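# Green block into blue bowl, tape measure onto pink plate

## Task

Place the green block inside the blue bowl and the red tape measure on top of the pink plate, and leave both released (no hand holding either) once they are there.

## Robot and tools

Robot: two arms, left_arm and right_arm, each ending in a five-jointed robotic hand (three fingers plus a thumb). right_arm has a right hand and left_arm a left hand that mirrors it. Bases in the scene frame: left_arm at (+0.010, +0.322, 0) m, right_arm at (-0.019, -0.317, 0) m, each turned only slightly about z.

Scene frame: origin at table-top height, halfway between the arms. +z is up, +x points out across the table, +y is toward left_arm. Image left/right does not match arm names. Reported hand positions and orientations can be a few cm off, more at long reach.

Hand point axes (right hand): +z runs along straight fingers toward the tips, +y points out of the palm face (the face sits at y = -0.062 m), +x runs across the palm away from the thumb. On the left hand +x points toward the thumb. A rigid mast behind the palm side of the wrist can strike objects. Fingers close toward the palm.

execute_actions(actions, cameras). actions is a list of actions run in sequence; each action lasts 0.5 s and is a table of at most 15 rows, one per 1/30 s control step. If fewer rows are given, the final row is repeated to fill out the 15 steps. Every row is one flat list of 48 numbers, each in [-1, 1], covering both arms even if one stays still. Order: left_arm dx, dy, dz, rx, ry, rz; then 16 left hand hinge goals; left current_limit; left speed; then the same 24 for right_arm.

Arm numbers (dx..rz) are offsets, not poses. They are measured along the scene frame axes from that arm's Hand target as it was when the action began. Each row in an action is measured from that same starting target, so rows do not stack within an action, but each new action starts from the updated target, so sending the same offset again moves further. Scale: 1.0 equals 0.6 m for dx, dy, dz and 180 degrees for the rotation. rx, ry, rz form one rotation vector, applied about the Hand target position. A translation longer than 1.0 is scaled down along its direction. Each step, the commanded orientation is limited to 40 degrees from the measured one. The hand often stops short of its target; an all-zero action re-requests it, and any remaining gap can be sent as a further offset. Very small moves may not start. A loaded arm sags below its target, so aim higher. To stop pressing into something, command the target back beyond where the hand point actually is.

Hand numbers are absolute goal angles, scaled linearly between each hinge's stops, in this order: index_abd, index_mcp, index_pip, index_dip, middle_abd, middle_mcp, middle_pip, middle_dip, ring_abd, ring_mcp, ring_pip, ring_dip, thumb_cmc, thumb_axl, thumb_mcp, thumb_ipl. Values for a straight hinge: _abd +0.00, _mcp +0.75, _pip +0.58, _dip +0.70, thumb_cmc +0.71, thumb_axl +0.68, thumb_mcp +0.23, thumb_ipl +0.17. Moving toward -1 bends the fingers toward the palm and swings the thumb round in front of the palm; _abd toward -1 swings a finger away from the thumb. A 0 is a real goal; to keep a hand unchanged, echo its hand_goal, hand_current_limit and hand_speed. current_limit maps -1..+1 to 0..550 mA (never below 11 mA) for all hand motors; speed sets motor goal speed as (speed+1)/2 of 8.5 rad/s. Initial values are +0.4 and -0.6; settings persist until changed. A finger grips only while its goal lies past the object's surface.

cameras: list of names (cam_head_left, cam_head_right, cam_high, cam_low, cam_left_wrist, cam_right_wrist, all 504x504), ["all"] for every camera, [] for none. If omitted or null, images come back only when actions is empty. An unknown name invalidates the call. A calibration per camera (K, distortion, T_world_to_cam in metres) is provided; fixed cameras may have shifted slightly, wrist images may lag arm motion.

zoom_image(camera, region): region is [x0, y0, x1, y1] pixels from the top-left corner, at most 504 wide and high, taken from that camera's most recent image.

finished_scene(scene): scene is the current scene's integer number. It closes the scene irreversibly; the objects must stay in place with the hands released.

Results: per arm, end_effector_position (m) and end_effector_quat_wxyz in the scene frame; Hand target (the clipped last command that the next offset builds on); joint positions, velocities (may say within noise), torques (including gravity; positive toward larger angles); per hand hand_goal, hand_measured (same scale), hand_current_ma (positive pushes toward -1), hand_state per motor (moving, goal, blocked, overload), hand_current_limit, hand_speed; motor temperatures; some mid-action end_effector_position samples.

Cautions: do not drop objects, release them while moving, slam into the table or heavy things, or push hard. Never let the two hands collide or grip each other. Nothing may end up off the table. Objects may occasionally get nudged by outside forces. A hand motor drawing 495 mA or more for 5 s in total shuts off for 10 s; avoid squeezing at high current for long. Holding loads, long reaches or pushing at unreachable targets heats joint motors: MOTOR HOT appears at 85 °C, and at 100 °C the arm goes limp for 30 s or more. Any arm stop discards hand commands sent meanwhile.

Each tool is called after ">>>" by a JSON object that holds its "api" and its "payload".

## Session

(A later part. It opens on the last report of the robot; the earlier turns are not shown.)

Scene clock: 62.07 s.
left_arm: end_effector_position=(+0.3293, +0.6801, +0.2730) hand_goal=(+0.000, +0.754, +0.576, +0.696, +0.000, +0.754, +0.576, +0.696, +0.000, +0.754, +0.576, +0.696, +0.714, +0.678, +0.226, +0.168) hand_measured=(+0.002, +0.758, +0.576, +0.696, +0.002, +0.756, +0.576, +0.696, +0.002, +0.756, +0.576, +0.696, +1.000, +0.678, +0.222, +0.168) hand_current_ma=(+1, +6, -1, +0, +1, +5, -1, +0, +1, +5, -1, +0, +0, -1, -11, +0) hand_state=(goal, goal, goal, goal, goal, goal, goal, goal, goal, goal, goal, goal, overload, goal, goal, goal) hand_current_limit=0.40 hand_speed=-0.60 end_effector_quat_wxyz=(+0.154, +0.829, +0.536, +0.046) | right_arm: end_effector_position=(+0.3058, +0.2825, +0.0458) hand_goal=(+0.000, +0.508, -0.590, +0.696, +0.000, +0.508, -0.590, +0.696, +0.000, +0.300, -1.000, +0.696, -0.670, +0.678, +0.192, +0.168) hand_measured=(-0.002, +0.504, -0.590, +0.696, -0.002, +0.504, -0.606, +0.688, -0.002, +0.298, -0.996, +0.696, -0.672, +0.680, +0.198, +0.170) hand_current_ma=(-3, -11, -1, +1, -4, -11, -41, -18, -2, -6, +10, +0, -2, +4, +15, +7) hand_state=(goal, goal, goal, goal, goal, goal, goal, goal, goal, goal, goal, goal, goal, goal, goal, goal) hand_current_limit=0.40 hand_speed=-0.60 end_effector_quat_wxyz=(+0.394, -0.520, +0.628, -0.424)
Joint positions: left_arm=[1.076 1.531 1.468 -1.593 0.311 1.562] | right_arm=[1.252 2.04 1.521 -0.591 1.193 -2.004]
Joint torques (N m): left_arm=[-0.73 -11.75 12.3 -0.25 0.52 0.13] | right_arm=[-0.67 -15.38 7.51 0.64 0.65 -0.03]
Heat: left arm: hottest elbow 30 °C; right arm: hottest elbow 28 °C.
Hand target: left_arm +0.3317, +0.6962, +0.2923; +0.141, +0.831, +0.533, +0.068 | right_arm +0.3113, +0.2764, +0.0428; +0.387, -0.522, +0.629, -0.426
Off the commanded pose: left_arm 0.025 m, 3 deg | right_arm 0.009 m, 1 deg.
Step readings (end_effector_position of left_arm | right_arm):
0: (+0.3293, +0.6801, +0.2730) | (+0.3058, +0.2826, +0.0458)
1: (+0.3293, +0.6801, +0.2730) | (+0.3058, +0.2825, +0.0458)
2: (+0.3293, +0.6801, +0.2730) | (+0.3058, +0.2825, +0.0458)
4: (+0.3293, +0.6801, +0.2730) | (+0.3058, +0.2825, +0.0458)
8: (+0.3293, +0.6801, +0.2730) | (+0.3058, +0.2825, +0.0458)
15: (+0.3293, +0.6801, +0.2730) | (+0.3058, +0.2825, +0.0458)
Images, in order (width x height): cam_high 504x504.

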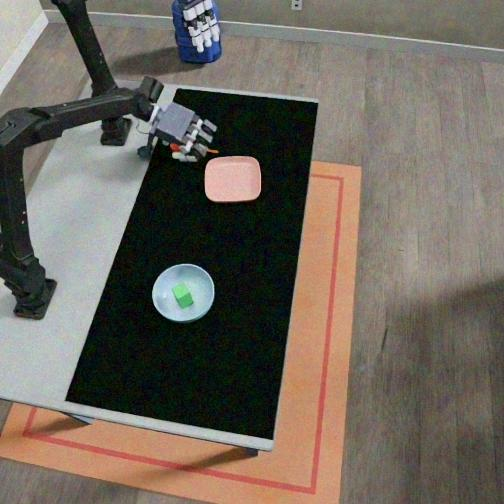

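>>> {"api": "execute_actions", "payload": {"actions": [[[0,0,0,0,0,0,0,0.754,0.576,0.696,0,0.754,0.576,0.696,0,0.754,0.576,0.696,0.714,0.678,0.226,0.168,0.4,-0.6,0.0,0,0.015,0,0,0,0,0.507,-0.591,0.696,0,0.507,-0.591,0.696,0,0.3,-1,0.696,-0.671,0.677,0.191,0.168,0.4,-0.6]]]}}

Scene clock: 63.43 s.
left_arm: end_effector_position=(+0.3293, +0.6801, +0.2730) hand_goal=(+0.000, +0.754, +0.576, +0.696, +0.000, +0.754, +0.576, +0.696, +0.000, +0.754, +0.576, +0.696, +0.714, +0.678, +0.226, +0.168) hand_measured=(+0.002, +0.758, +0.576, +0.696, +0.002, +0.756, +0.576, +0.696, +0.002, +0.756, +0.576, +0.696, +1.000, +0.678, +0.222, +0.168) hand_current_ma=(+1, +6, -1, +0, +1, +5, -1, +0, +1, +5, -1, +0, +0, -1, -11, +0) hand_state=(goal, goal, goal, goal, goal, goal, goal, goal, goal, goal, goal, goal, overload, goal, goal, goal) hand_current_limit=0.40 hand_speed=-0.60 end_effector_quat_wxyz=(+0.154, +0.829, +0.536, +0.046) | right_arm: end_effector_position=(+0.3058, +0.2825, +0.0458) hand_goal=(+0.000, +0.508, -0.590, +0.696, +0.000, +0.508, -0.590, +0.696, +0.000, +0.300, -1.000, +0.696, -0.670, +0.678, +0.192, +0.168) hand_measured=(-0.002, +0.504, -0.590, +0.696, -0.002, +0.504, -0.606, +0.688, -0.002, +0.298, -0.996, +0.696, -0.670, +0.680, +0.198, +0.170) hand_current_ma=(-3, -11, -1, +1, -4, -11, -41, -18, -2, -6, +10, +0, -2, +4, +15, +7) hand_state=(goal, goal, goal, goal, goal, goal, goal, goal, goal, goal, goal, goal, goal, goal, goal, goal) hand_current_limit=0.40 hand_speed=-0.60 end_effector_quat_wxyz=(+0.394, -0.520, +0.628, -0.424)
Joint positions: left_arm=[1.076 1.531 1.468 -1.593 0.311 1.562] | right_arm=[1.252 2.04 1.521 -0.591 1.193 -2.005]
Joint torques (N m): left_arm=[-1.08 -11.11 12.16 -0.21 0.49 0.15] | right_arm=[-0.67 -15.79 8.16 0.09 0.6 -0.04]
Heat: left arm: hottest elbow 30 °C; right arm: hottest elbow 28 °C.
Hand target: left_arm +0.3317, +0.6962, +0.2923; +0.141, +0.831, +0.533, +0.068 | right_arm +0.3113, +0.2764, +0.0518; +0.387, -0.522, +0.629, -0.426
Off the commanded pose: left_arm 0.025 m, 3 deg | right_arm 0.010 m, 1 deg.
Step readings (end_effector_position of left_arm | right_arm):
0: (+0.3293, +0.6801, +0.2730) | (+0.3058, +0.2825, +0.0458)
1: (+0.3293, +0.6801, +0.2730) | (+0.3058, +0.2825, +0.0458)
2: (+0.3293, +0.6801, +0.2730) | (+0.3058, +0.2825, +0.0458)
4: (+0.3293, +0.6801, +0.2730) | (+0.3058, +0.2825, +0.0458)
8: (+0.3293, +0.6801, +0.2730) | (+0.3058, +0.2825, +0.0458)
15: (+0.3293, +0.6801, +0.2730) | (+0.3058, +0.2825, +0.0458)

>>> {"api": "execute_actions", "payload": {"actions": [[[0,0,0,0,0,0,0,0.754,0.576,0.696,0,0.754,0.576,0.696,0,0.754,0.576,0.696,0.714,0.678,0.226,0.168,0.4,-0.6,0.0,0,0,0,0,0,0,0.42,-0.591,0.696,0,0.42,-0.591,0.696,0,0.3,-1,0.696,-0.671,0.677,0.09,0.168,0.2,-0.85]]], "cameras": ["cam_high"]}}

>>> {"api": "zoom_image", "payload": {"camera": "cam_high", "region": [140, 100, 240, 200]}}

Scene clock: 64.60 s.
left_arm: end_effector_position=(+0.3293, +0.6801, +0.2730) hand_goal=(+0.000, +0.754, +0.576, +0.696, +0.000, +0.754, +0.576, +0.696, +0.000, +0.754, +0.576, +0.696, +0.714, +0.678, +0.226, +0.168) hand_measured=(+0.002, +0.758, +0.576, +0.696, +0.002, +0.756, +0.576, +0.696, +0.002, +0.756, +0.576, +0.696, +1.000, +0.678, +0.222, +0.168) hand_current_ma=(+1, +6, -1, +0, +1, +5, -1, +0, +1, +5, -1, +0, +0, -1, -11, +0) hand_state=(goal, goal, goal, goal, goal, goal, goal, goal, goal, goal, goal, goal, overload, goal, goal, goal) hand_current_limit=0.40 hand_speed=-0.60 end_effector_quat_wxyz=(+0.154, +0.829, +0.536, +0.046) | right_arm: end_effector_position=(+0.3077, +0.2816, +0.0468) hand_goal=(+0.000, +0.420, -0.590, +0.696, +0.000, +0.420, -0.590, +0.696, +0.000, +0.300, -1.000, +0.696, -0.670, +0.678, +0.090, +0.168) hand_measured=(-0.002, +0.418, -0.590, +0.696, -0.002, +0.444, -0.588, +0.696, -0.002, +0.298, -0.996, +0.696, -0.674, +0.680, +0.134, +0.182) hand_current_ma=(-2, -4, +1, +1, -4, +78, +3, +0, -2, -6, +10, +0, -10, +4, +207, +51) hand_state=(goal, goal, goal, goal, goal, blocked, goal, goal, goal, goal, goal, goal, goal, goal, blocked, goal) hand_current_limit=0.20 hand_speed=-0.85 end_effector_quat_wxyz=(+0.394, -0.519, +0.629, -0.424)
Joint positions: left_arm=[1.076 1.531 1.468 -1.593 0.311 1.562] | right_arm=[1.249 2.038 1.521 -0.591 1.193 -2.005]
Joint torques (N m): left_arm=[-0.85 -11.75 12.26 -0.21 0.5 0.14] | right_arm=[-0.56 -16.32 8.08 -0.18 0.65 -0.04]
Heat: left arm: hottest elbow 30 °C; right arm: hottest elbow 28 °C.
Hand target: left_arm +0.3317, +0.6962, +0.2923; +0.141, +0.831, +0.533, +0.068 | right_arm +0.3113, +0.2764, +0.0518; +0.387, -0.522, +0.629, -0.426
Off the commanded pose: left_arm 0.025 m, 3 deg | right_arm 0.008 m, 1 deg.
Step readings (end_effector_position of left_arm | right_arm):
0: (+0.3293, +0.6801, +0.2730) | (+0.3058, +0.2825, +0.0458)
1: (+0.3293, +0.6801, +0.2730) | (+0.3058, +0.2825, +0.0458)
2: (+0.3293, +0.6801, +0.2730) | (+0.3058, +0.2825, +0.0458)
4: (+0.3293, +0.6801, +0.2730) | (+0.3058, +0.2825, +0.0458)
8: (+0.3293, +0.6801, +0.2730) | (+0.3086, +0.2811, +0.0468)
15: (+0.3293, +0.6801, +0.2730) | (+0.3077, +0.2816, +0.0468)
Images, in order (width x height): cam_high 504x504.

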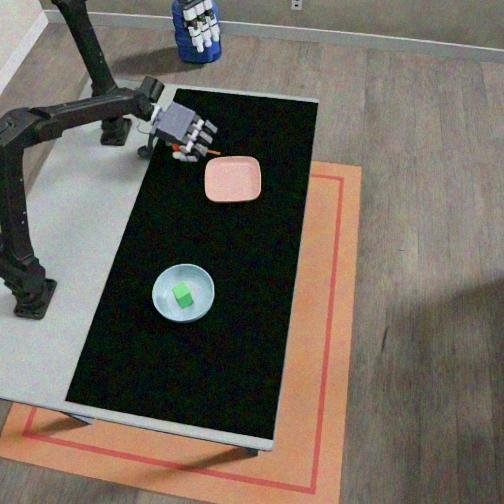

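Scaled by 5.040 from the camera's 504x504 image, which has a finer 720x720 frame.

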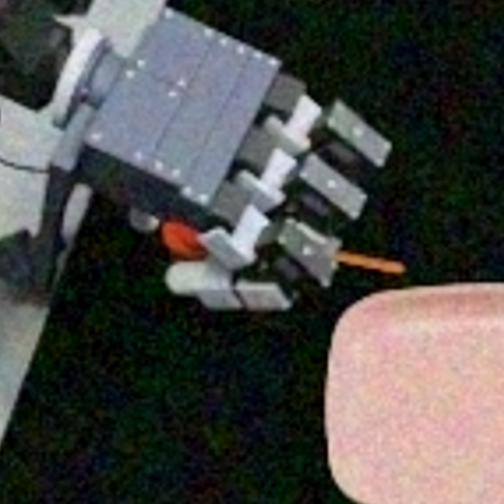

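>>> {"api": "execute_actions", "payload": {"actions": [[[0,0,0,0,0,0,0,0.754,0.576,0.696,0,0.754,0.576,0.696,0,0.754,0.576,0.696,0.714,0.678,0.226,0.168,0.4,-0.6,-0.004,0.004,0.02,0,0,0,0,0.45,-0.591,0.696,0,0.45,-0.591,0.696,0,0.3,-1,0.696,-0.671,0.677,0.18,0.168,0.2,-0.7]]]}}

Scene clock: 66.00 s.
left_arm: end_effector_position=(+0.3293, +0.6801, +0.2730) hand_goal=(+0.000, +0.754, +0.576, +0.696, +0.000, +0.754, +0.576, +0.696, +0.000, +0.754, +0.576, +0.696, +0.714, +0.678, +0.226, +0.168) hand_measured=(+0.002, +0.758, +0.576, +0.696, +0.002, +0.756, +0.576, +0.696, +0.002, +0.756, +0.576, +0.696, +1.000, +0.678, +0.222, +0.168) hand_current_ma=(+1, +6, -1, +0, +1, +5, -1, +0, +1, +5, -1, +0, +0, -1, -11, +0) hand_state=(goal, goal, goal, goal, goal, goal, goal, goal, goal, goal, goal, goal, overload, goal, goal, goal) hand_current_limit=0.40 hand_speed=-0.60 end_effector_quat_wxyz=(+0.154, +0.829, +0.536, +0.046) | right_arm: end_effector_position=(+0.3068, +0.2756, +0.0464) hand_goal=(+0.000, +0.450, -0.590, +0.696, +0.000, +0.450, -0.590, +0.696, +0.000, +0.300, -1.000, +0.696, -0.670, +0.678, +0.180, +0.168) hand_measured=(-0.002, +0.436, -0.590, +0.696, +0.000, +0.446, -0.594, +0.694, -0.002, +0.298, -0.996, +0.696, -0.660, +0.680, +0.174, +0.168) hand_current_ma=(-2, -39, +1, +1, -1, -9, -7, -2, -2, -6, +10, +0, +27, +4, -19, +0) hand_state=(goal, goal, goal, goal, goal, goal, goal, goal, goal, goal, goal, goal, goal, goal, goal, goal) hand_current_limit=0.20 hand_speed=-0.70 end_effector_quat_wxyz=(+0.384, -0.525, +0.626, -0.430)
Joint positions: left_arm=[1.076 1.531 1.468 -1.593 0.311 1.562] | right_arm=[1.248 2.035 1.521 -0.62 1.193 -2.004]
Joint torques (N m): left_arm=[-0.97 -11.4 12.18 -0.38 0.49 0.16] | right_arm=[-0.26 -16.44 9.58 -0.42 0.7 0.07]
Heat: left arm: hottest elbow 30 °C; right arm: hottest elbow 28 °C.
Hand target: left_arm +0.3317, +0.6962, +0.2923; +0.141, +0.831, +0.533, +0.068 | right_arm +0.3089, +0.2788, +0.0638; +0.387, -0.522, +0.629, -0.426
Off the commanded pose: left_arm 0.025 m, 3 deg | right_arm 0.018 m, 1 deg.
Step readings (end_effector_position of left_arm | right_arm):
0: (+0.3293, +0.6801, +0.2730) | (+0.3077, +0.2816, +0.0468)
1: (+0.3293, +0.6801, +0.2730) | (+0.3073, +0.2804, +0.0463)
2: (+0.3293, +0.6801, +0.2730) | (+0.3069, +0.2793, +0.0468)
4: (+0.3293, +0.6801, +0.2730) | (+0.3064, +0.2775, +0.0469)
8: (+0.3293, +0.6801, +0.2730) | (+0.3069, +0.2757, +0.0464)
15: (+0.3293, +0.6801, +0.2730) | (+0.3068, +0.2756, +0.0464)

>>> {"api": "execute_actions", "payload": {"actions": [[[0,0,0,0,0,0,0,0.754,0.576,0.696,0,0.754,0.576,0.696,0,0.754,0.576,0.696,0.714,0.678,0.226,0.168,0.4,-0.6,0,0.012,0.014,0,0,0,0,0.45,-0.591,0.696,0,0.45,-0.591,0.696,0,0.3,-1,0.696,-0.671,0.677,0.18,0.168,0.2,-0.7]]], "cameras": ["cam_high","cam_right_wrist"]}}

>>> {"api": "zoom_image", "payload": {"camera": "cam_high", "region": [140, 100, 240, 200]}}

Scene clock: 69.07 s.
left_arm: end_effector_position=(+0.3293, +0.6801, +0.2730) hand_goal=(+0.000, +0.754, +0.576, +0.696, +0.000, +0.754, +0.576, +0.696, +0.000, +0.754, +0.576, +0.696, +0.714, +0.678, +0.226, +0.168) hand_measured=(+0.002, +0.758, +0.576, +0.696, +0.002, +0.756, +0.576, +0.696, +0.002, +0.756, +0.576, +0.696, +1.000, +0.678, +0.222, +0.168) hand_current_ma=(+1, +6, -1, +0, +1, +5, -1, +0, +1, +5, -1, +0, +0, -1, -11, +0) hand_state=(goal, goal, goal, goal, goal, goal, goal, goal, goal, goal, goal, goal, overload, goal, goal, goal) hand_current_limit=0.40 hand_speed=-0.60 end_effector_quat_wxyz=(+0.154, +0.829, +0.536, +0.046) | right_arm: end_effector_position=(+0.3052, +0.2708, +0.0453) hand_goal=(+0.000, +0.450, -0.590, +0.696, +0.000, +0.450, -0.590, +0.696, +0.000, +0.300, -1.000, +0.696, -0.670, +0.678, +0.180, +0.168) hand_measured=(+0.000, +0.440, -0.590, +0.696, +0.002, +0.446, -0.594, +0.694, -0.002, +0.298, -0.996, +0.696, -0.660, +0.680, +0.178, +0.168) hand_current_ma=(+0, -26, +1, +1, +2, -9, -7, -2, -2, -6, +10, +0, +27, +4, -7, +0) hand_state=(goal, goal, goal, goal, goal, goal, goal, goal, goal, goal, goal, goal, goal, goal, goal, goal) hand_current_limit=0.20 hand_speed=-0.70 end_effector_quat_wxyz=(+0.375, -0.530, +0.623, -0.436)
Joint positions: left_arm=[1.076 1.531 1.468 -1.593 0.311 1.562] | right_arm=[1.248 2.035 1.524 -0.653 1.193 -1.999]
Joint torques (N m): left_arm=[-0.73 -11.69 12.27 -0.2 0.49 0.16] | right_arm=[-0.32 -15.85 12.08 -0.43 0.81 0.1]
Heat: left arm: hottest elbow 30 °C; right arm: hottest elbow 28 °C.
Hand target: left_arm +0.3317, +0.6962, +0.2923; +0.141, +0.831, +0.533, +0.068 | right_arm +0.3089, +0.2860, +0.0722; +0.387, -0.522, +0.629, -0.426
Off the commanded pose: left_arm 0.025 m, 3 deg | right_arm 0.031 m, 2 deg.
Step readings (end_effector_position of left_arm | right_arm):
0: (+0.3293, +0.6801, +0.2730) | (+0.3068, +0.2756, +0.0464)
1: (+0.3293, +0.6801, +0.2730) | (+0.3065, +0.2747, +0.0460)
2: (+0.3293, +0.6801, +0.2730) | (+0.3061, +0.2734, +0.0459)
4: (+0.3293, +0.6801, +0.2730) | (+0.3056, +0.2718, +0.0453)
8: (+0.3293, +0.6801, +0.2730) | (+0.3053, +0.2710, +0.0454)
15: (+0.3293, +0.6801, +0.2730) | (+0.3052, +0.2707, +0.0453)
camera_calibration:
cam_right_wrist: T_world_to_cam=[[-0.0936968, 0.797761, -0.595649, -0.127839], [-0.353566, 0.532621, 0.768964, -0.103976], [0.930705, 0.282651, 0.232157, -0.241275], [0, 0, 0, 1]] pos_world=[0.175815, 0.225562, 0.0598199]
Images, in order (width x height): cam_high 504x504, cam_right_wrist 504x504.

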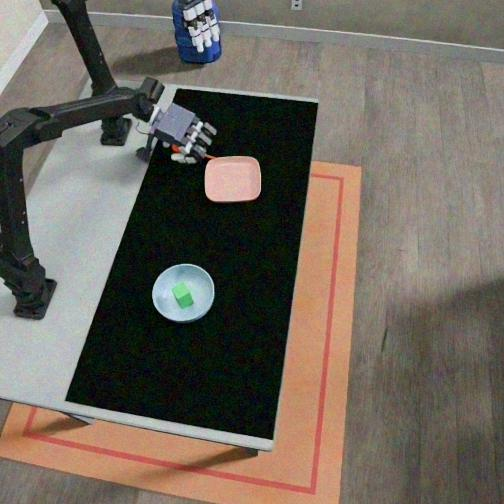

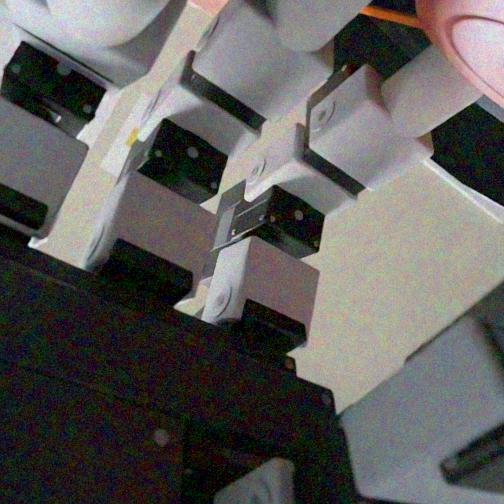

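Scaled by 5.040 from the camera's 504x504 image, which has a finer 720x720 frame.

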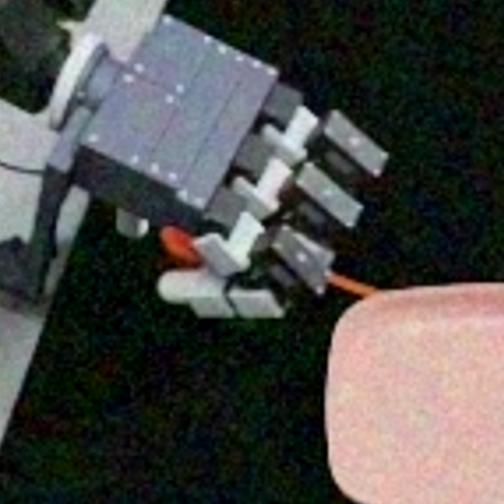

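>>> {"api": "execute_actions", "payload": {"actions": [[[0,0,0,0,0,0,0,0.754,0.576,0.696,0,0.754,0.576,0.696,0,0.754,0.576,0.696,0.714,0.678,0.226,0.168,0.4,-0.6,0,0.0,0.06,0,0,0,0,0.507,-0.591,0.696,0,0.507,-0.591,0.696,0,0.3,-1,0.696,-0.671,0.677,0.191,0.168,0.4,-0.6]]], "cameras": ["cam_high","cam_head_left","cam_head_right"]}}

>>> {"api": "zoom_image", "payload": {"camera": "cam_high", "region": [140, 100, 240, 200]}}

Scene clock: 70.33 s.
left_arm: end_effector_position=(+0.3293, +0.6801, +0.2730) hand_goal=(+0.000, +0.754, +0.576, +0.696, +0.000, +0.754, +0.576, +0.696, +0.000, +0.754, +0.576, +0.696, +0.714, +0.678, +0.226, +0.168) hand_measured=(+0.002, +0.758, +0.576, +0.696, +0.002, +0.756, +0.576, +0.696, +0.002, +0.756, +0.576, +0.696, +1.000, +0.678, +0.222, +0.168) hand_current_ma=(+1, +6, -1, +0, +1, +5, -1, +0, +1, +5, -1, +0, +0, -1, -11, +0) hand_state=(goal, goal, goal, goal, goal, goal, goal, goal, goal, goal, goal, goal, overload, goal, goal, goal) hand_current_limit=0.40 hand_speed=-0.60 end_effector_quat_wxyz=(+0.154, +0.829, +0.536, +0.046) | right_arm: end_effector_position=(+0.3013, +0.2616, +0.0593) hand_goal=(+0.000, +0.508, -0.590, +0.696, +0.000, +0.508, -0.590, +0.696, +0.000, +0.300, -1.000, +0.696, -0.670, +0.678, +0.192, +0.168) hand_measured=(+0.000, +0.496, -0.590, +0.696, +0.002, +0.494, -0.592, +0.694, -0.002, +0.298, -0.996, +0.696, -0.666, +0.680, +0.188, +0.168) hand_current_ma=(+0, -35, -1, +0, +2, -37, -3, -2, -2, -6, +10, +0, +8, +4, -12, +0) hand_state=(goal, goal, goal, goal, goal, goal, goal, goal, goal, goal, goal, goal, goal, goal, goal, goal) hand_current_limit=0.40 hand_speed=-0.60 end_effector_quat_wxyz=(+0.359, -0.543, +0.615, -0.446)
Joint positions: left_arm=[1.076 1.531 1.468 -1.593 0.311 1.562] | right_arm=[1.249 2.014 1.54 -0.738 1.193 -1.999]
Joint torques (N m): left_arm=[-0.97 -11.46 12.22 -0.49 0.48 0.14] | right_arm=[-0.32 -16.97 13.79 -0.24 0.84 0.05]
Heat: left arm: hottest elbow 30 °C; right arm: hottest elbow 29 °C.
Hand target: left_arm +0.3317, +0.6962, +0.2923; +0.141, +0.831, +0.533, +0.068 | right_arm +0.3089, +0.2859, +0.1082; +0.387, -0.522, +0.629, -0.426
Off the commanded pose: left_arm 0.025 m, 3 deg | right_arm 0.055 m, 5 deg.
Step readings (end_effector_position of left_arm | right_arm):
0: (+0.3293, +0.6801, +0.2730) | (+0.3052, +0.2708, +0.0453)
1: (+0.3293, +0.6801, +0.2730) | (+0.3052, +0.2705, +0.0473)
2: (+0.3293, +0.6801, +0.2730) | (+0.3043, +0.2677, +0.0477)
4: (+0.3293, +0.6801, +0.2730) | (+0.3018, +0.2633, +0.0507)
8: (+0.3293, +0.6801, +0.2730) | (+0.3010, +0.2608, +0.0563)
15: (+0.3293, +0.6801, +0.2730) | (+0.3013, +0.2618, +0.0593)
Images, in order (width x height): cam_head_left 504x504, cam_head_right 504x504, cam_high 504x504.

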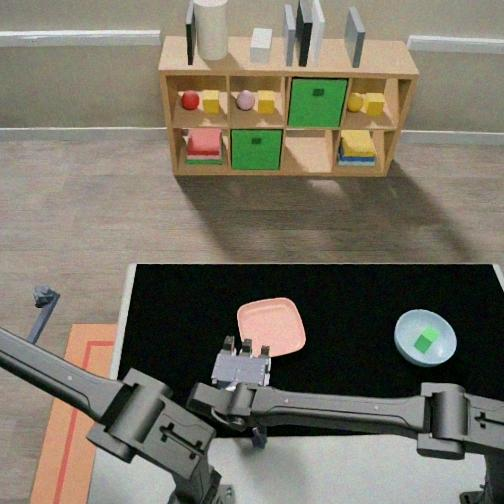

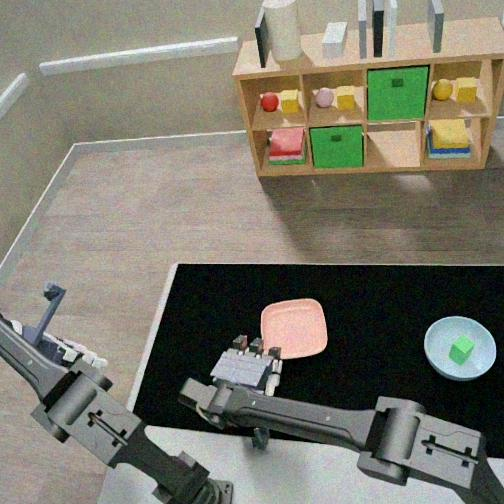

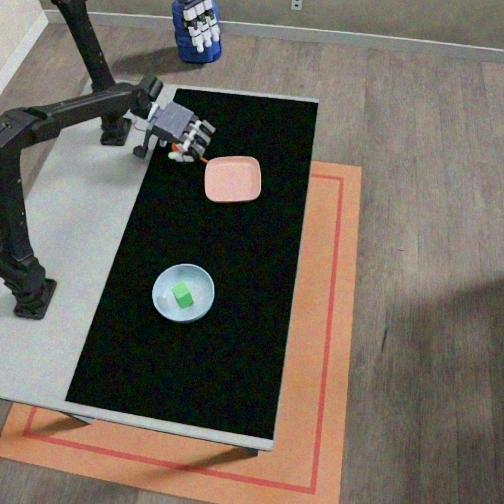

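Scaled by 5.040 from the camera's 504x504 image, which has a finer 720x720 frame.

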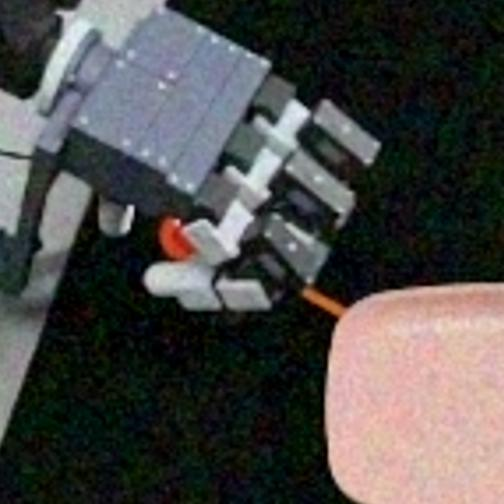

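>>> {"api": "execute_actions", "payload": {"actions": [[[0,0,0,0,0,0,0,0.754,0.576,0.696,0,0.754,0.576,0.696,0,0.754,0.576,0.696,0.714,0.678,0.226,0.168,0.4,-0.6,-0.03,0.01,0.13,0,0,0,0,0.507,-0.591,0.696,0,0.507,-0.591,0.696,0,0.3,-1,0.696,-0.671,0.677,0.191,0.168,0.4,-0.6]]], "cameras": ["cam_high","cam_head_left","cam_head_right"]}}

>>> {"api": "zoom_image", "payload": {"camera": "cam_high", "region": [140, 100, 240, 200]}}

Scene clock: 71.83 s.
left_arm: end_effector_position=(+0.3293, +0.6801, +0.2730) hand_goal=(+0.000, +0.754, +0.576, +0.696, +0.000, +0.754, +0.576, +0.696, +0.000, +0.754, +0.576, +0.696, +0.714, +0.678, +0.226, +0.168) hand_measured=(+0.002, +0.758, +0.576, +0.696, +0.002, +0.756, +0.576, +0.696, +0.002, +0.756, +0.576, +0.696, +1.000, +0.678, +0.222, +0.168) hand_current_ma=(+1, +6, -1, +0, +1, +5, -1, +0, +1, +5, -1, +0, +0, -1, -11, +0) hand_state=(goal, goal, goal, goal, goal, goal, goal, goal, goal, goal, goal, goal, overload, goal, goal, goal) hand_current_limit=0.40 hand_speed=-0.60 end_effector_quat_wxyz=(+0.154, +0.829, +0.536, +0.046) | right_arm: end_effector_position=(+0.2860, +0.2801, +0.1623) hand_goal=(+0.000, +0.508, -0.590, +0.696, +0.000, +0.508, -0.590, +0.696, +0.000, +0.300, -1.000, +0.696, -0.670, +0.678, +0.192, +0.168) hand_measured=(+0.000, +0.498, -0.590, +0.696, +0.002, +0.498, -0.592, +0.694, -0.002, +0.298, -0.996, +0.696, -0.666, +0.680, +0.188, +0.168) hand_current_ma=(+0, -28, -1, +0, +2, -30, -2, -2, -2, -6, +10, +0, +7, +4, -11, +0) hand_state=(goal, goal, goal, goal, goal, goal, goal, goal, goal, goal, goal, goal, goal, goal, goal, goal) hand_current_limit=0.40 hand_speed=-0.60 end_effector_quat_wxyz=(+0.372, -0.538, +0.620, -0.434)
Joint positions: left_arm=[1.076 1.531 1.468 -1.593 0.311 1.562] | right_arm=[1.28 1.94 1.71 -1.002 1.196 -1.939]
Joint torques (N m): left_arm=[-0.91 -11.46 12.3 -0.27 0.5 0.17] | right_arm=[0.21 -14.33 13.22 -0.5 1.15 0.19]
Heat: left arm: hottest elbow 30 °C; right arm: hottest elbow 29 °C.
Hand target: left_arm +0.3317, +0.6962, +0.2923; +0.141, +0.831, +0.533, +0.068 | right_arm +0.2910, +0.2920, +0.1862; +0.387, -0.522, +0.629, -0.426
Off the commanded pose: left_arm 0.025 m, 3 deg | right_arm 0.027 m, 3 deg.
Step readings (end_effector_position of left_arm | right_arm):
0: (+0.3293, +0.6801, +0.2730) | (+0.3013, +0.2616, +0.0593)
1: (+0.3293, +0.6801, +0.2730) | (+0.3007, +0.2601, +0.0632)
2: (+0.3293, +0.6801, +0.2730) | (+0.2989, +0.2546, +0.0653)
4: (+0.3293, +0.6801, +0.2730) | (+0.2953, +0.2499, +0.0821)
8: (+0.3293, +0.6801, +0.2730) | (+0.2936, +0.2610, +0.1282)
15: (+0.3293, +0.6801, +0.2730) | (+0.2899, +0.2790, +0.1625)
Images, in order (width x height): cam_head_left 504x504, cam_head_right 504x504, cam_high 504x504.

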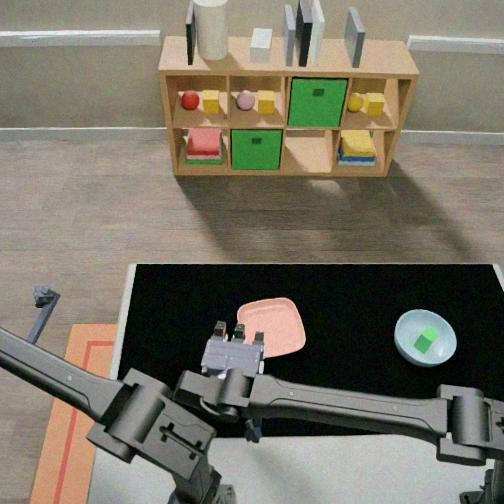

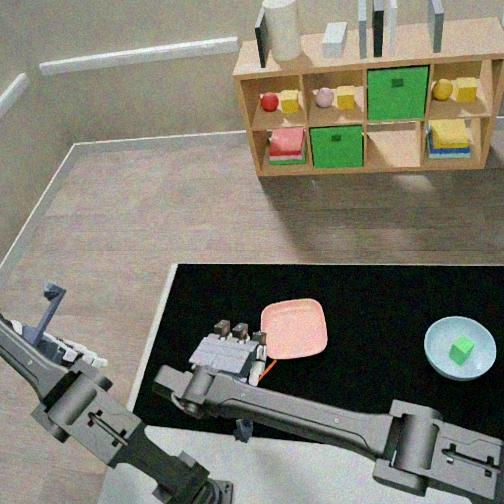

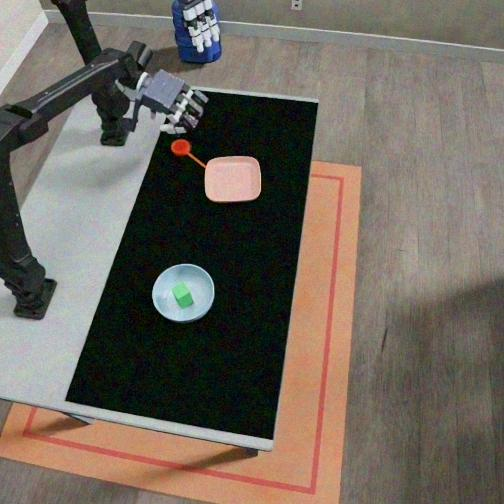

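Scaled by 5.040 from the camera's 504x504 image, which has a finer 720x720 frame.

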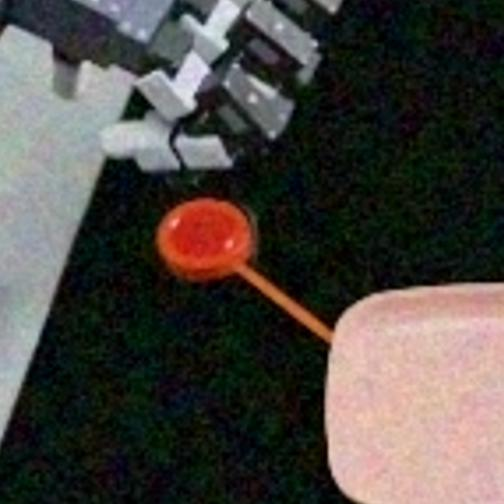

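>>> {"api": "zoom_image", "payload": {"camera": "cam_head_right", "region": [220, 320, 320, 420]}}

>>> {"api": "zoom_image", "payload": {"camera": "cam_head_left", "region": [200, 320, 300, 420]}}

Scaled by 5.040 from the camera's 504x504 image, which has a finer 720x720 frame.

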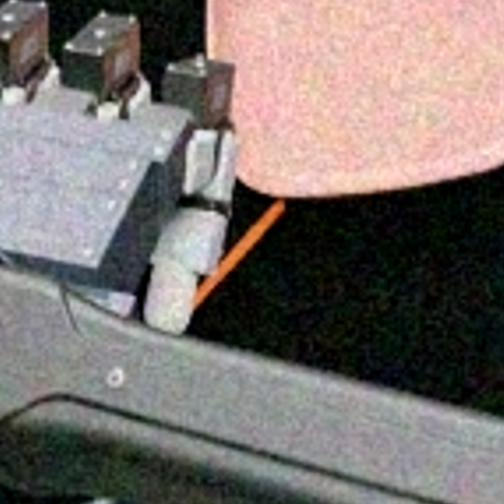

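Scaled by 5.040 from the camera's 504x504 image, which has a finer 720x720 frame.

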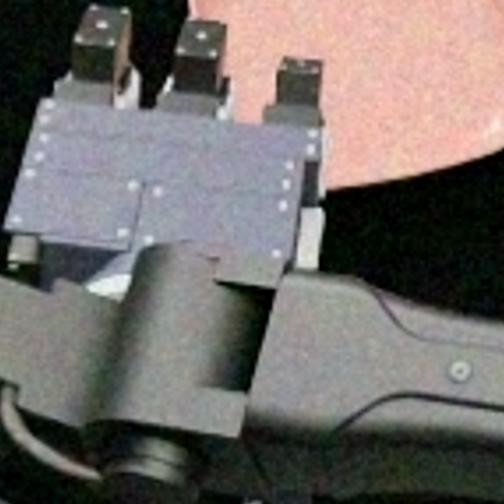

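>>> {"api": "execute_actions", "payload": {"actions": [[[0,0,0,0,0,0,0,0.754,0.576,0.696,0,0.754,0.576,0.696,0,0.754,0.576,0.696,0.714,0.678,0.226,0.168,0.4,-0.6,0.023,-0.057,0.0,0,0,-0.161,0,0.507,-0.591,0.696,0,0.507,-0.591,0.696,0,0.3,-1,0.696,-0.671,0.677,0.191,0.168,0.4,-0.6]]], "cameras": ["cam_high","cam_head_left","cam_head_right"]}}

>>> {"api": "zoom_image", "payload": {"camera": "cam_high", "region": [140, 100, 240, 200]}}

>>> {"api": "zoom_image", "payload": {"camera": "cam_head_right", "region": [200, 330, 300, 430]}}

Scene clock: 76.33 s.
left_arm: end_effector_position=(+0.3293, +0.6801, +0.2730) hand_goal=(+0.000, +0.754, +0.576, +0.696, +0.000, +0.754, +0.576, +0.696, +0.000, +0.754, +0.576, +0.696, +0.714, +0.678, +0.226, +0.168) hand_measured=(+0.002, +0.758, +0.576, +0.696, +0.002, +0.756, +0.576, +0.696, +0.002, +0.756, +0.576, +0.696, +1.000, +0.678, +0.222, +0.168) hand_current_ma=(+1, +6, -1, +0, +1, +5, -1, +0, +1, +5, -1, +0, +0, -1, -11, +0) hand_state=(goal, goal, goal, goal, goal, goal, goal, goal, goal, goal, goal, goal, overload, goal, goal, goal) hand_current_limit=0.40 hand_speed=-0.60 end_effector_quat_wxyz=(+0.154, +0.829, +0.536, +0.046) | right_arm: end_effector_position=(+0.3021, +0.2398, +0.1629) hand_goal=(+0.000, +0.508, -0.590, +0.696, +0.000, +0.508, -0.590, +0.696, +0.000, +0.300, -1.000, +0.696, -0.670, +0.678, +0.192, +0.168) hand_measured=(+0.000, +0.502, -0.590, +0.696, +0.002, +0.500, -0.592, +0.694, -0.002, +0.298, -0.996, +0.696, -0.668, +0.680, +0.190, +0.168) hand_current_ma=(+1, -16, -1, +0, +2, -20, -2, -2, -2, -6, +10, +0, +3, +4, -7, +0) hand_state=(goal, goal, goal, goal, goal, goal, goal, goal, goal, goal, goal, goal, goal, goal, goal, goal) hand_current_limit=0.40 hand_speed=-0.60 end_effector_quat_wxyz=(+0.313, -0.426, +0.716, -0.456)
Joint positions: left_arm=[1.076 1.531 1.468 -1.593 0.311 1.562] | right_arm=[1.239 2.051 1.902 -1.682 1.158 -1.223]
Joint torques (N m): left_arm=[-0.85 -11.52 12.21 -0.16 0.5 0.13] | right_arm=[0.26 -14.68 13.98 -1.17 0.6 0.29]
Heat: left arm: hottest elbow 31 °C; right arm: hottest elbow 30 °C.
Hand target: left_arm +0.3317, +0.6962, +0.2923; +0.141, +0.831, +0.533, +0.068 | right_arm +0.3048, +0.2577, +0.1862; +0.268, -0.348, +0.739, -0.510
Off the commanded pose: left_arm 0.025 m, 3 deg | right_arm 0.030 m, 12 deg.
joint sent to its limit (right arm) — joint 4 (wrist pitch), lower limit. The joint targets are off in position and orientation.
Step readings (end_effector_position of left_arm | right_arm):
0: (+0.3293, +0.6801, +0.2730) | (+0.2860, +0.2801, +0.1623)
1: (+0.3293, +0.6801, +0.2730) | (+0.2883, +0.2731, +0.1639)
2: (+0.3293, +0.6801, +0.2730) | (+0.2897, +0.2633, +0.1673)
4: (+0.3293, +0.6801, +0.2730) | (+0.2864, +0.2426, +0.1667)
8: (+0.3293, +0.6801, +0.2730) | (+0.2860, +0.2309, +0.1643)
15: (+0.3293, +0.6801, +0.2730) | (+0.2985, +0.2379, +0.1616)
Images, in order (width x height): cam_head_left 504x504, cam_head_right 504x504, cam_high 504x504.

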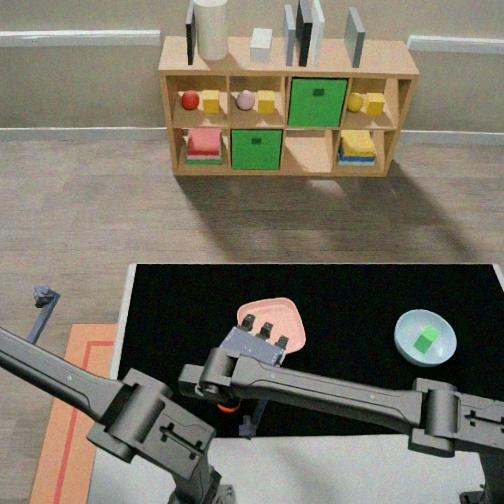

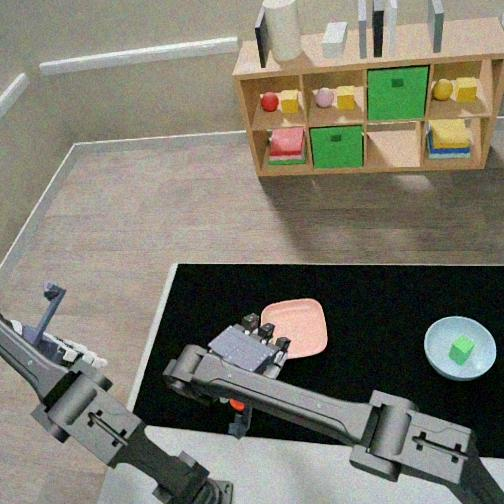

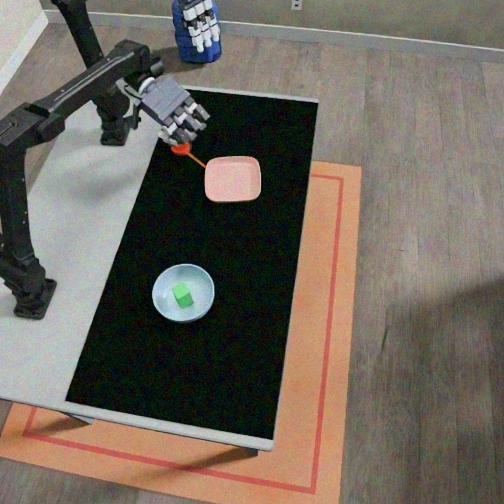

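Scaled by 5.040 from the camera's 504x504 image, which has a finer 720x720 frame.

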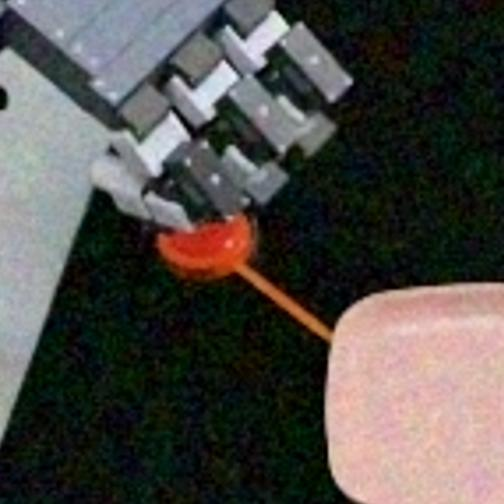

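Scaled by 5.040 from the camera's 504x504 image, which has a finer 720x720 frame.

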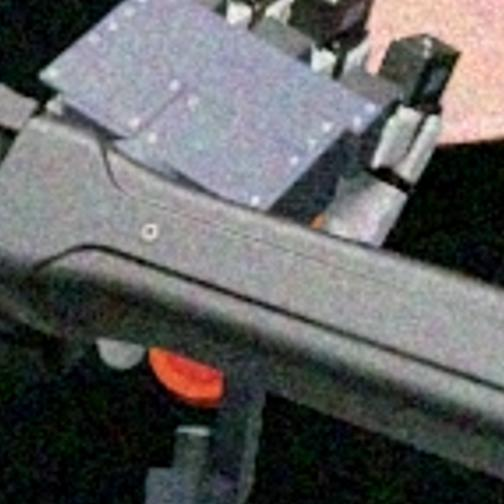

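>>> {"api": "zoom_image", "payload": {"camera": "cam_head_left", "region": [200, 350, 280, 430]}}

>>> {"api": "zoom_image", "payload": {"camera": "cam_head_right", "region": [210, 370, 270, 430]}}

Scaled by 6.300 from the camera's 504x504 image, which has a finer 720x720 frame.

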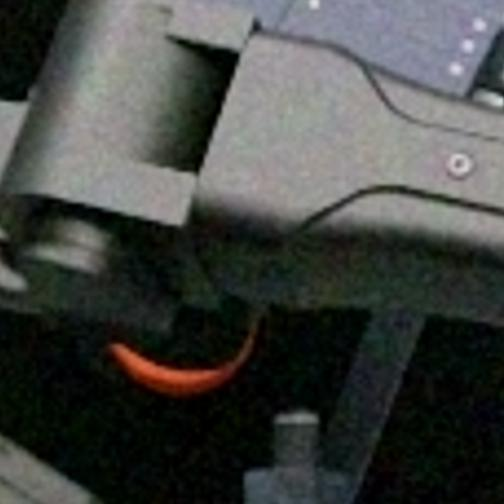

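Scaled by 8.400 from the camera's 504x504 image, which has a finer 720x720 frame.

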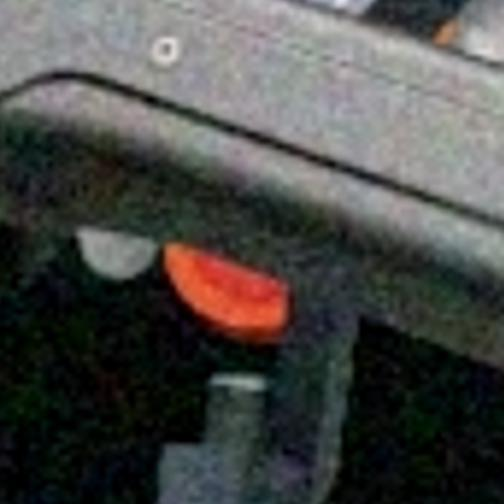

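>>> {"api": "execute_actions", "payload": {"actions": [[[0,0,0,0,0,0,0,0.754,0.576,0.696,0,0.754,0.576,0.696,0,0.754,0.576,0.696,0.714,0.678,0.226,0.168,0.4,-0.6,0.010,-0.021,-0.04,0,0,0.122,0,0.507,-0.591,0.696,0,0.507,-0.591,0.696,0,0.3,-1,0.696,-0.671,0.677,0.191,0.168,0.4,-0.6]]], "cameras": ["cam_high","cam_head_left","cam_head_right"]}}

>>> {"api": "zoom_image", "payload": {"camera": "cam_high", "region": [140, 100, 240, 200]}}

Scene clock: 80.10 s.
left_arm: end_effector_position=(+0.3293, +0.6801, +0.2730) hand_goal=(+0.000, +0.754, +0.576, +0.696, +0.000, +0.754, +0.576, +0.696, +0.000, +0.754, +0.576, +0.696, +0.714, +0.678, +0.226, +0.168) hand_measured=(+0.002, +0.758, +0.576, +0.696, +0.002, +0.756, +0.576, +0.696, +0.002, +0.756, +0.576, +0.696, +1.000, +0.678, +0.222, +0.168) hand_current_ma=(+1, +6, -1, +0, +1, +5, -1, +0, +1, +5, -1, +0, +0, -1, -11, +0) hand_state=(goal, goal, goal, goal, goal, goal, goal, goal, goal, goal, goal, goal, overload, goal, goal, goal) hand_current_limit=0.40 hand_speed=-0.60 end_effector_quat_wxyz=(+0.154, +0.829, +0.536, +0.046) | right_arm: end_effector_position=(+0.3087, +0.2436, +0.1432) hand_goal=(+0.000, +0.508, -0.590, +0.696, +0.000, +0.508, -0.590, +0.696, +0.000, +0.300, -1.000, +0.696, -0.670, +0.678, +0.192, +0.168) hand_measured=(+0.000, +0.502, -0.590, +0.696, +0.002, +0.502, -0.592, +0.694, -0.002, +0.298, -0.996, +0.696, -0.670, +0.680, +0.190, +0.168) hand_current_ma=(+1, -14, -1, +0, +2, -13, -2, -2, -2, -5, +10, +0, +1, +4, -5, +0) hand_state=(goal, goal, goal, goal, goal, goal, goal, goal, goal, goal, goal, goal, goal, goal, goal, goal) hand_current_limit=0.40 hand_speed=-0.60 end_effector_quat_wxyz=(+0.348, -0.488, +0.653, -0.463)
Joint positions: left_arm=[1.076 1.531 1.468 -1.593 0.311 1.562] | right_arm=[1.239 1.969 1.707 -1.212 1.234 -1.671]
Joint torques (N m): left_arm=[-0.62 -11.52 12.3 -0.36 0.49 0.12] | right_arm=[-0.44 -16.73 8.4 1.07 0.7 -0.06]
Heat: left arm: hottest elbow 31 °C; right arm: hottest elbow 30 °C.
Hand target: left_arm +0.3317, +0.6962, +0.2923; +0.141, +0.831, +0.533, +0.068 | right_arm +0.3107, +0.2452, +0.1622; +0.361, -0.483, +0.660, -0.449
Off the commanded pose: left_arm 0.025 m, 3 deg | right_arm 0.019 m, 2 deg.
Step readings (end_effector_position of left_arm | right_arm):
0: (+0.3293, +0.6801, +0.2730) | (+0.3021, +0.2398, +0.1629)
1: (+0.3293, +0.6801, +0.2730) | (+0.3061, +0.2413, +0.1632)
2: (+0.3293, +0.6801, +0.2730) | (+0.3117, +0.2437, +0.1638)
4: (+0.3293, +0.6801, +0.2730) | (+0.3136, +0.2473, +0.1555)
8: (+0.3293, +0.6801, +0.2730) | (+0.3118, +0.2470, +0.1343)
15: (+0.3293, +0.6801, +0.2730) | (+0.3096, +0.2449, +0.1291)
Images, in order (width x height): cam_head_left 504x504, cam_head_right 504x504, cam_high 504x504.

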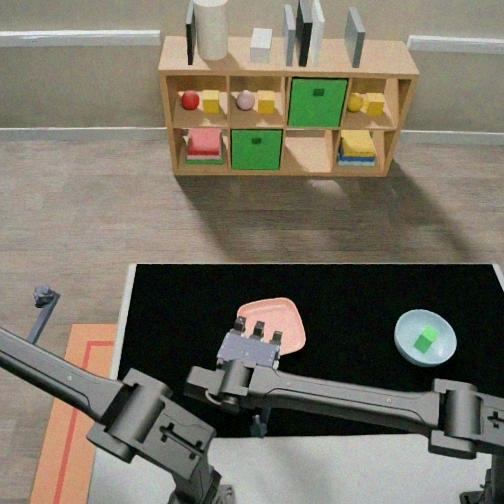

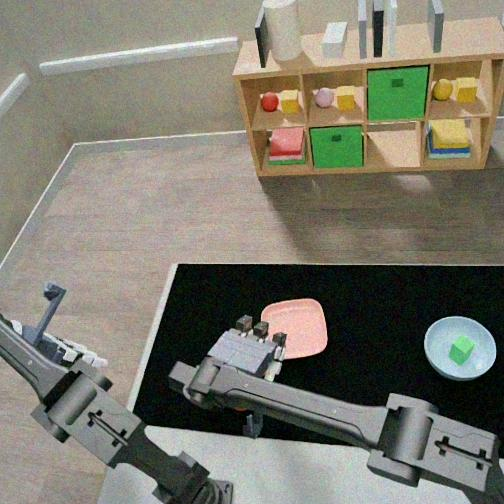

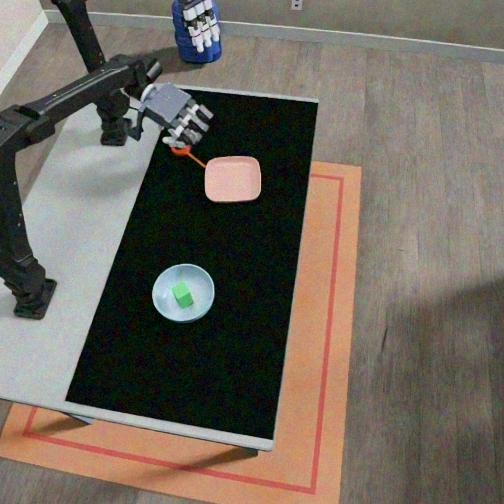

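Scaled by 5.040 from the camera's 504x504 image, which has a finer 720x720 frame.

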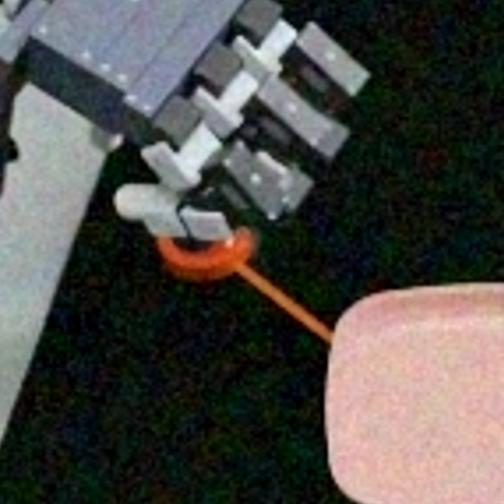

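>>> {"api": "execute_actions", "payload": {"actions": [[[0,0,0,0,0,0,0,0.754,0.576,0.696,0,0.754,0.576,0.696,0,0.754,0.576,0.696,0.714,0.678,0.226,0.168,0.4,-0.6,-0.003,-0.013,-0.125,0,0,0,0,0.507,-0.591,0.696,0,0.507,-0.591,0.696,0,0.3,-1,0.696,-0.671,0.677,0.191,0.168,0.4,-0.6]]], "cameras": ["cam_high","cam_low"]}}

>>> {"api": "zoom_image", "payload": {"camera": "cam_high", "region": [140, 100, 240, 200]}}

>>> {"api": "zoom_image", "payload": {"camera": "cam_low", "region": [250, 200, 330, 280]}}

Scene clock: 81.83 s.
left_arm: end_effector_position=(+0.3293, +0.6801, +0.2730) hand_goal=(+0.000, +0.754, +0.576, +0.696, +0.000, +0.754, +0.576, +0.696, +0.000, +0.754, +0.576, +0.696, +0.714, +0.678, +0.226, +0.168) hand_measured=(+0.002, +0.758, +0.576, +0.696, +0.002, +0.756, +0.576, +0.696, +0.002, +0.756, +0.576, +0.696, +1.000, +0.678, +0.222, +0.168) hand_current_ma=(+1, +6, -1, +0, +1, +5, -1, +0, +1, +5, -1, +0, +0, -1, -11, +0) hand_state=(goal, goal, goal, goal, goal, goal, goal, goal, goal, goal, goal, goal, overload, goal, goal, goal) hand_current_limit=0.40 hand_speed=-0.60 end_effector_quat_wxyz=(+0.154, +0.829, +0.536, +0.046) | right_arm: end_effector_position=(+0.3037, +0.2314, +0.0748) hand_goal=(+0.000, +0.508, -0.590, +0.696, +0.000, +0.508, -0.590, +0.696, +0.000, +0.300, -1.000, +0.696, -0.670, +0.678, +0.192, +0.168) hand_measured=(+0.000, +0.502, -0.590, +0.696, +0.002, +0.504, -0.592, +0.694, -0.002, +0.298, -0.996, +0.696, -0.670, +0.680, +0.190, +0.168) hand_current_ma=(+1, -13, -1, +0, +2, -11, -2, -2, -2, -4, +9, +0, +1, +4, -5, +0) hand_state=(goal, goal, goal, goal, goal, goal, goal, goal, goal, goal, goal, goal, goal, goal, goal, goal) hand_current_limit=0.40 hand_speed=-0.60 end_effector_quat_wxyz=(+0.351, -0.490, +0.653, -0.458)
Joint positions: left_arm=[1.076 1.531 1.468 -1.593 0.311 1.562] | right_arm=[1.239 1.988 1.546 -1 1.228 -1.697]
Joint torques (N m): left_arm=[-0.73 -11.75 12.14 -0.24 0.5 0.12] | right_arm=[-0.38 -15.03 8.79 1.16 0.82 -0.03]
Heat: left arm: hottest elbow 31 °C; right arm: hottest elbow 30 °C.
Hand target: left_arm +0.3317, +0.6962, +0.2923; +0.141, +0.831, +0.533, +0.068 | right_arm +0.3090, +0.2373, +0.0872; +0.361, -0.483, +0.660, -0.449
Off the commanded pose: left_arm 0.025 m, 3 deg | right_arm 0.015 m, 2 deg.
Step readings (end_effector_position of left_arm | right_arm):
0: (+0.3293, +0.6801, +0.2730) | (+0.3087, +0.2436, +0.1432)
1: (+0.3293, +0.6801, +0.2730) | (+0.3079, +0.2438, +0.1383)
2: (+0.3293, +0.6801, +0.2730) | (+0.3079, +0.2438, +0.1330)
4: (+0.3293, +0.6801, +0.2730) | (+0.3064, +0.2394, +0.1148)
8: (+0.3293, +0.6801, +0.2730) | (+0.3021, +0.2292, +0.0799)
15: (+0.3293, +0.6801, +0.2730) | (+0.3039, +0.2318, +0.0749)
Images, in order (width x height): cam_high 504x504, cam_low 504x504.

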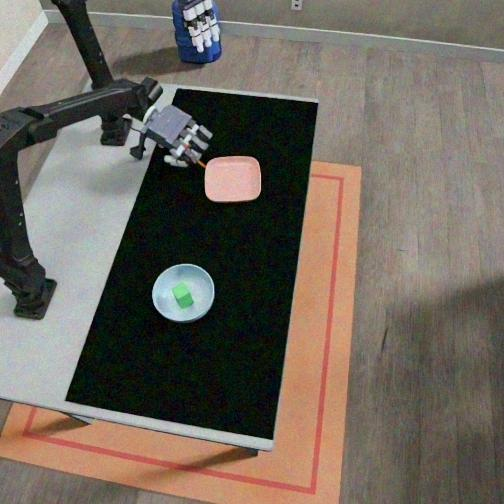

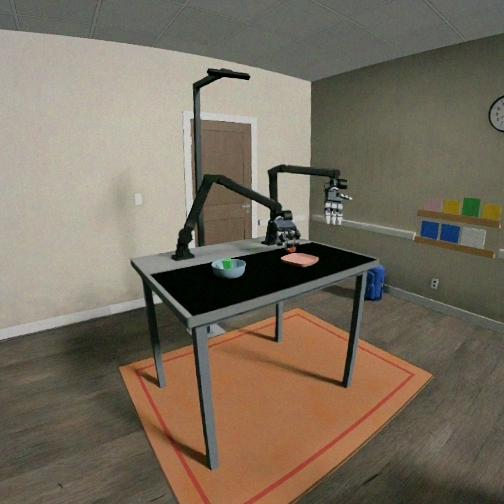

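Scaled by 5.040 from the camera's 504x504 image, which has a finer 720x720 frame.

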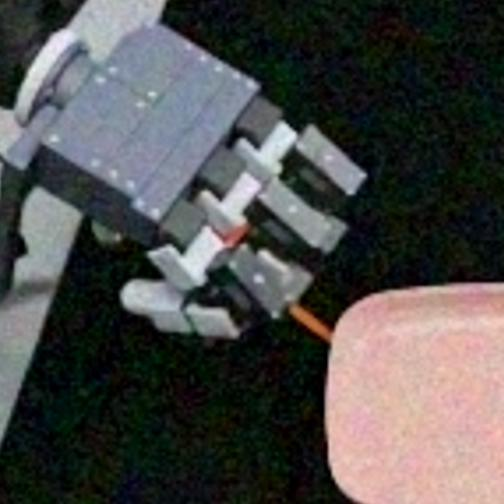

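Scaled by 6.300 from the camera's 504x504 image, which has a finer 720x720 frame.

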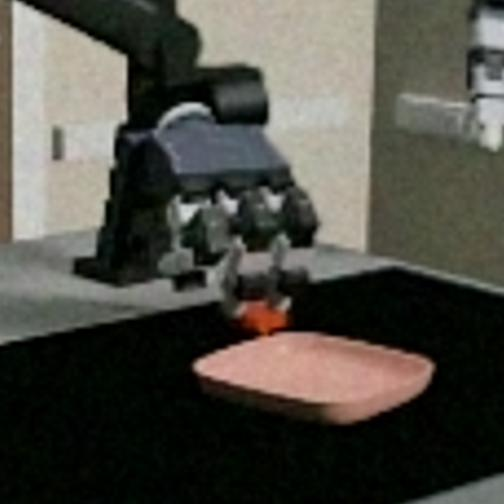

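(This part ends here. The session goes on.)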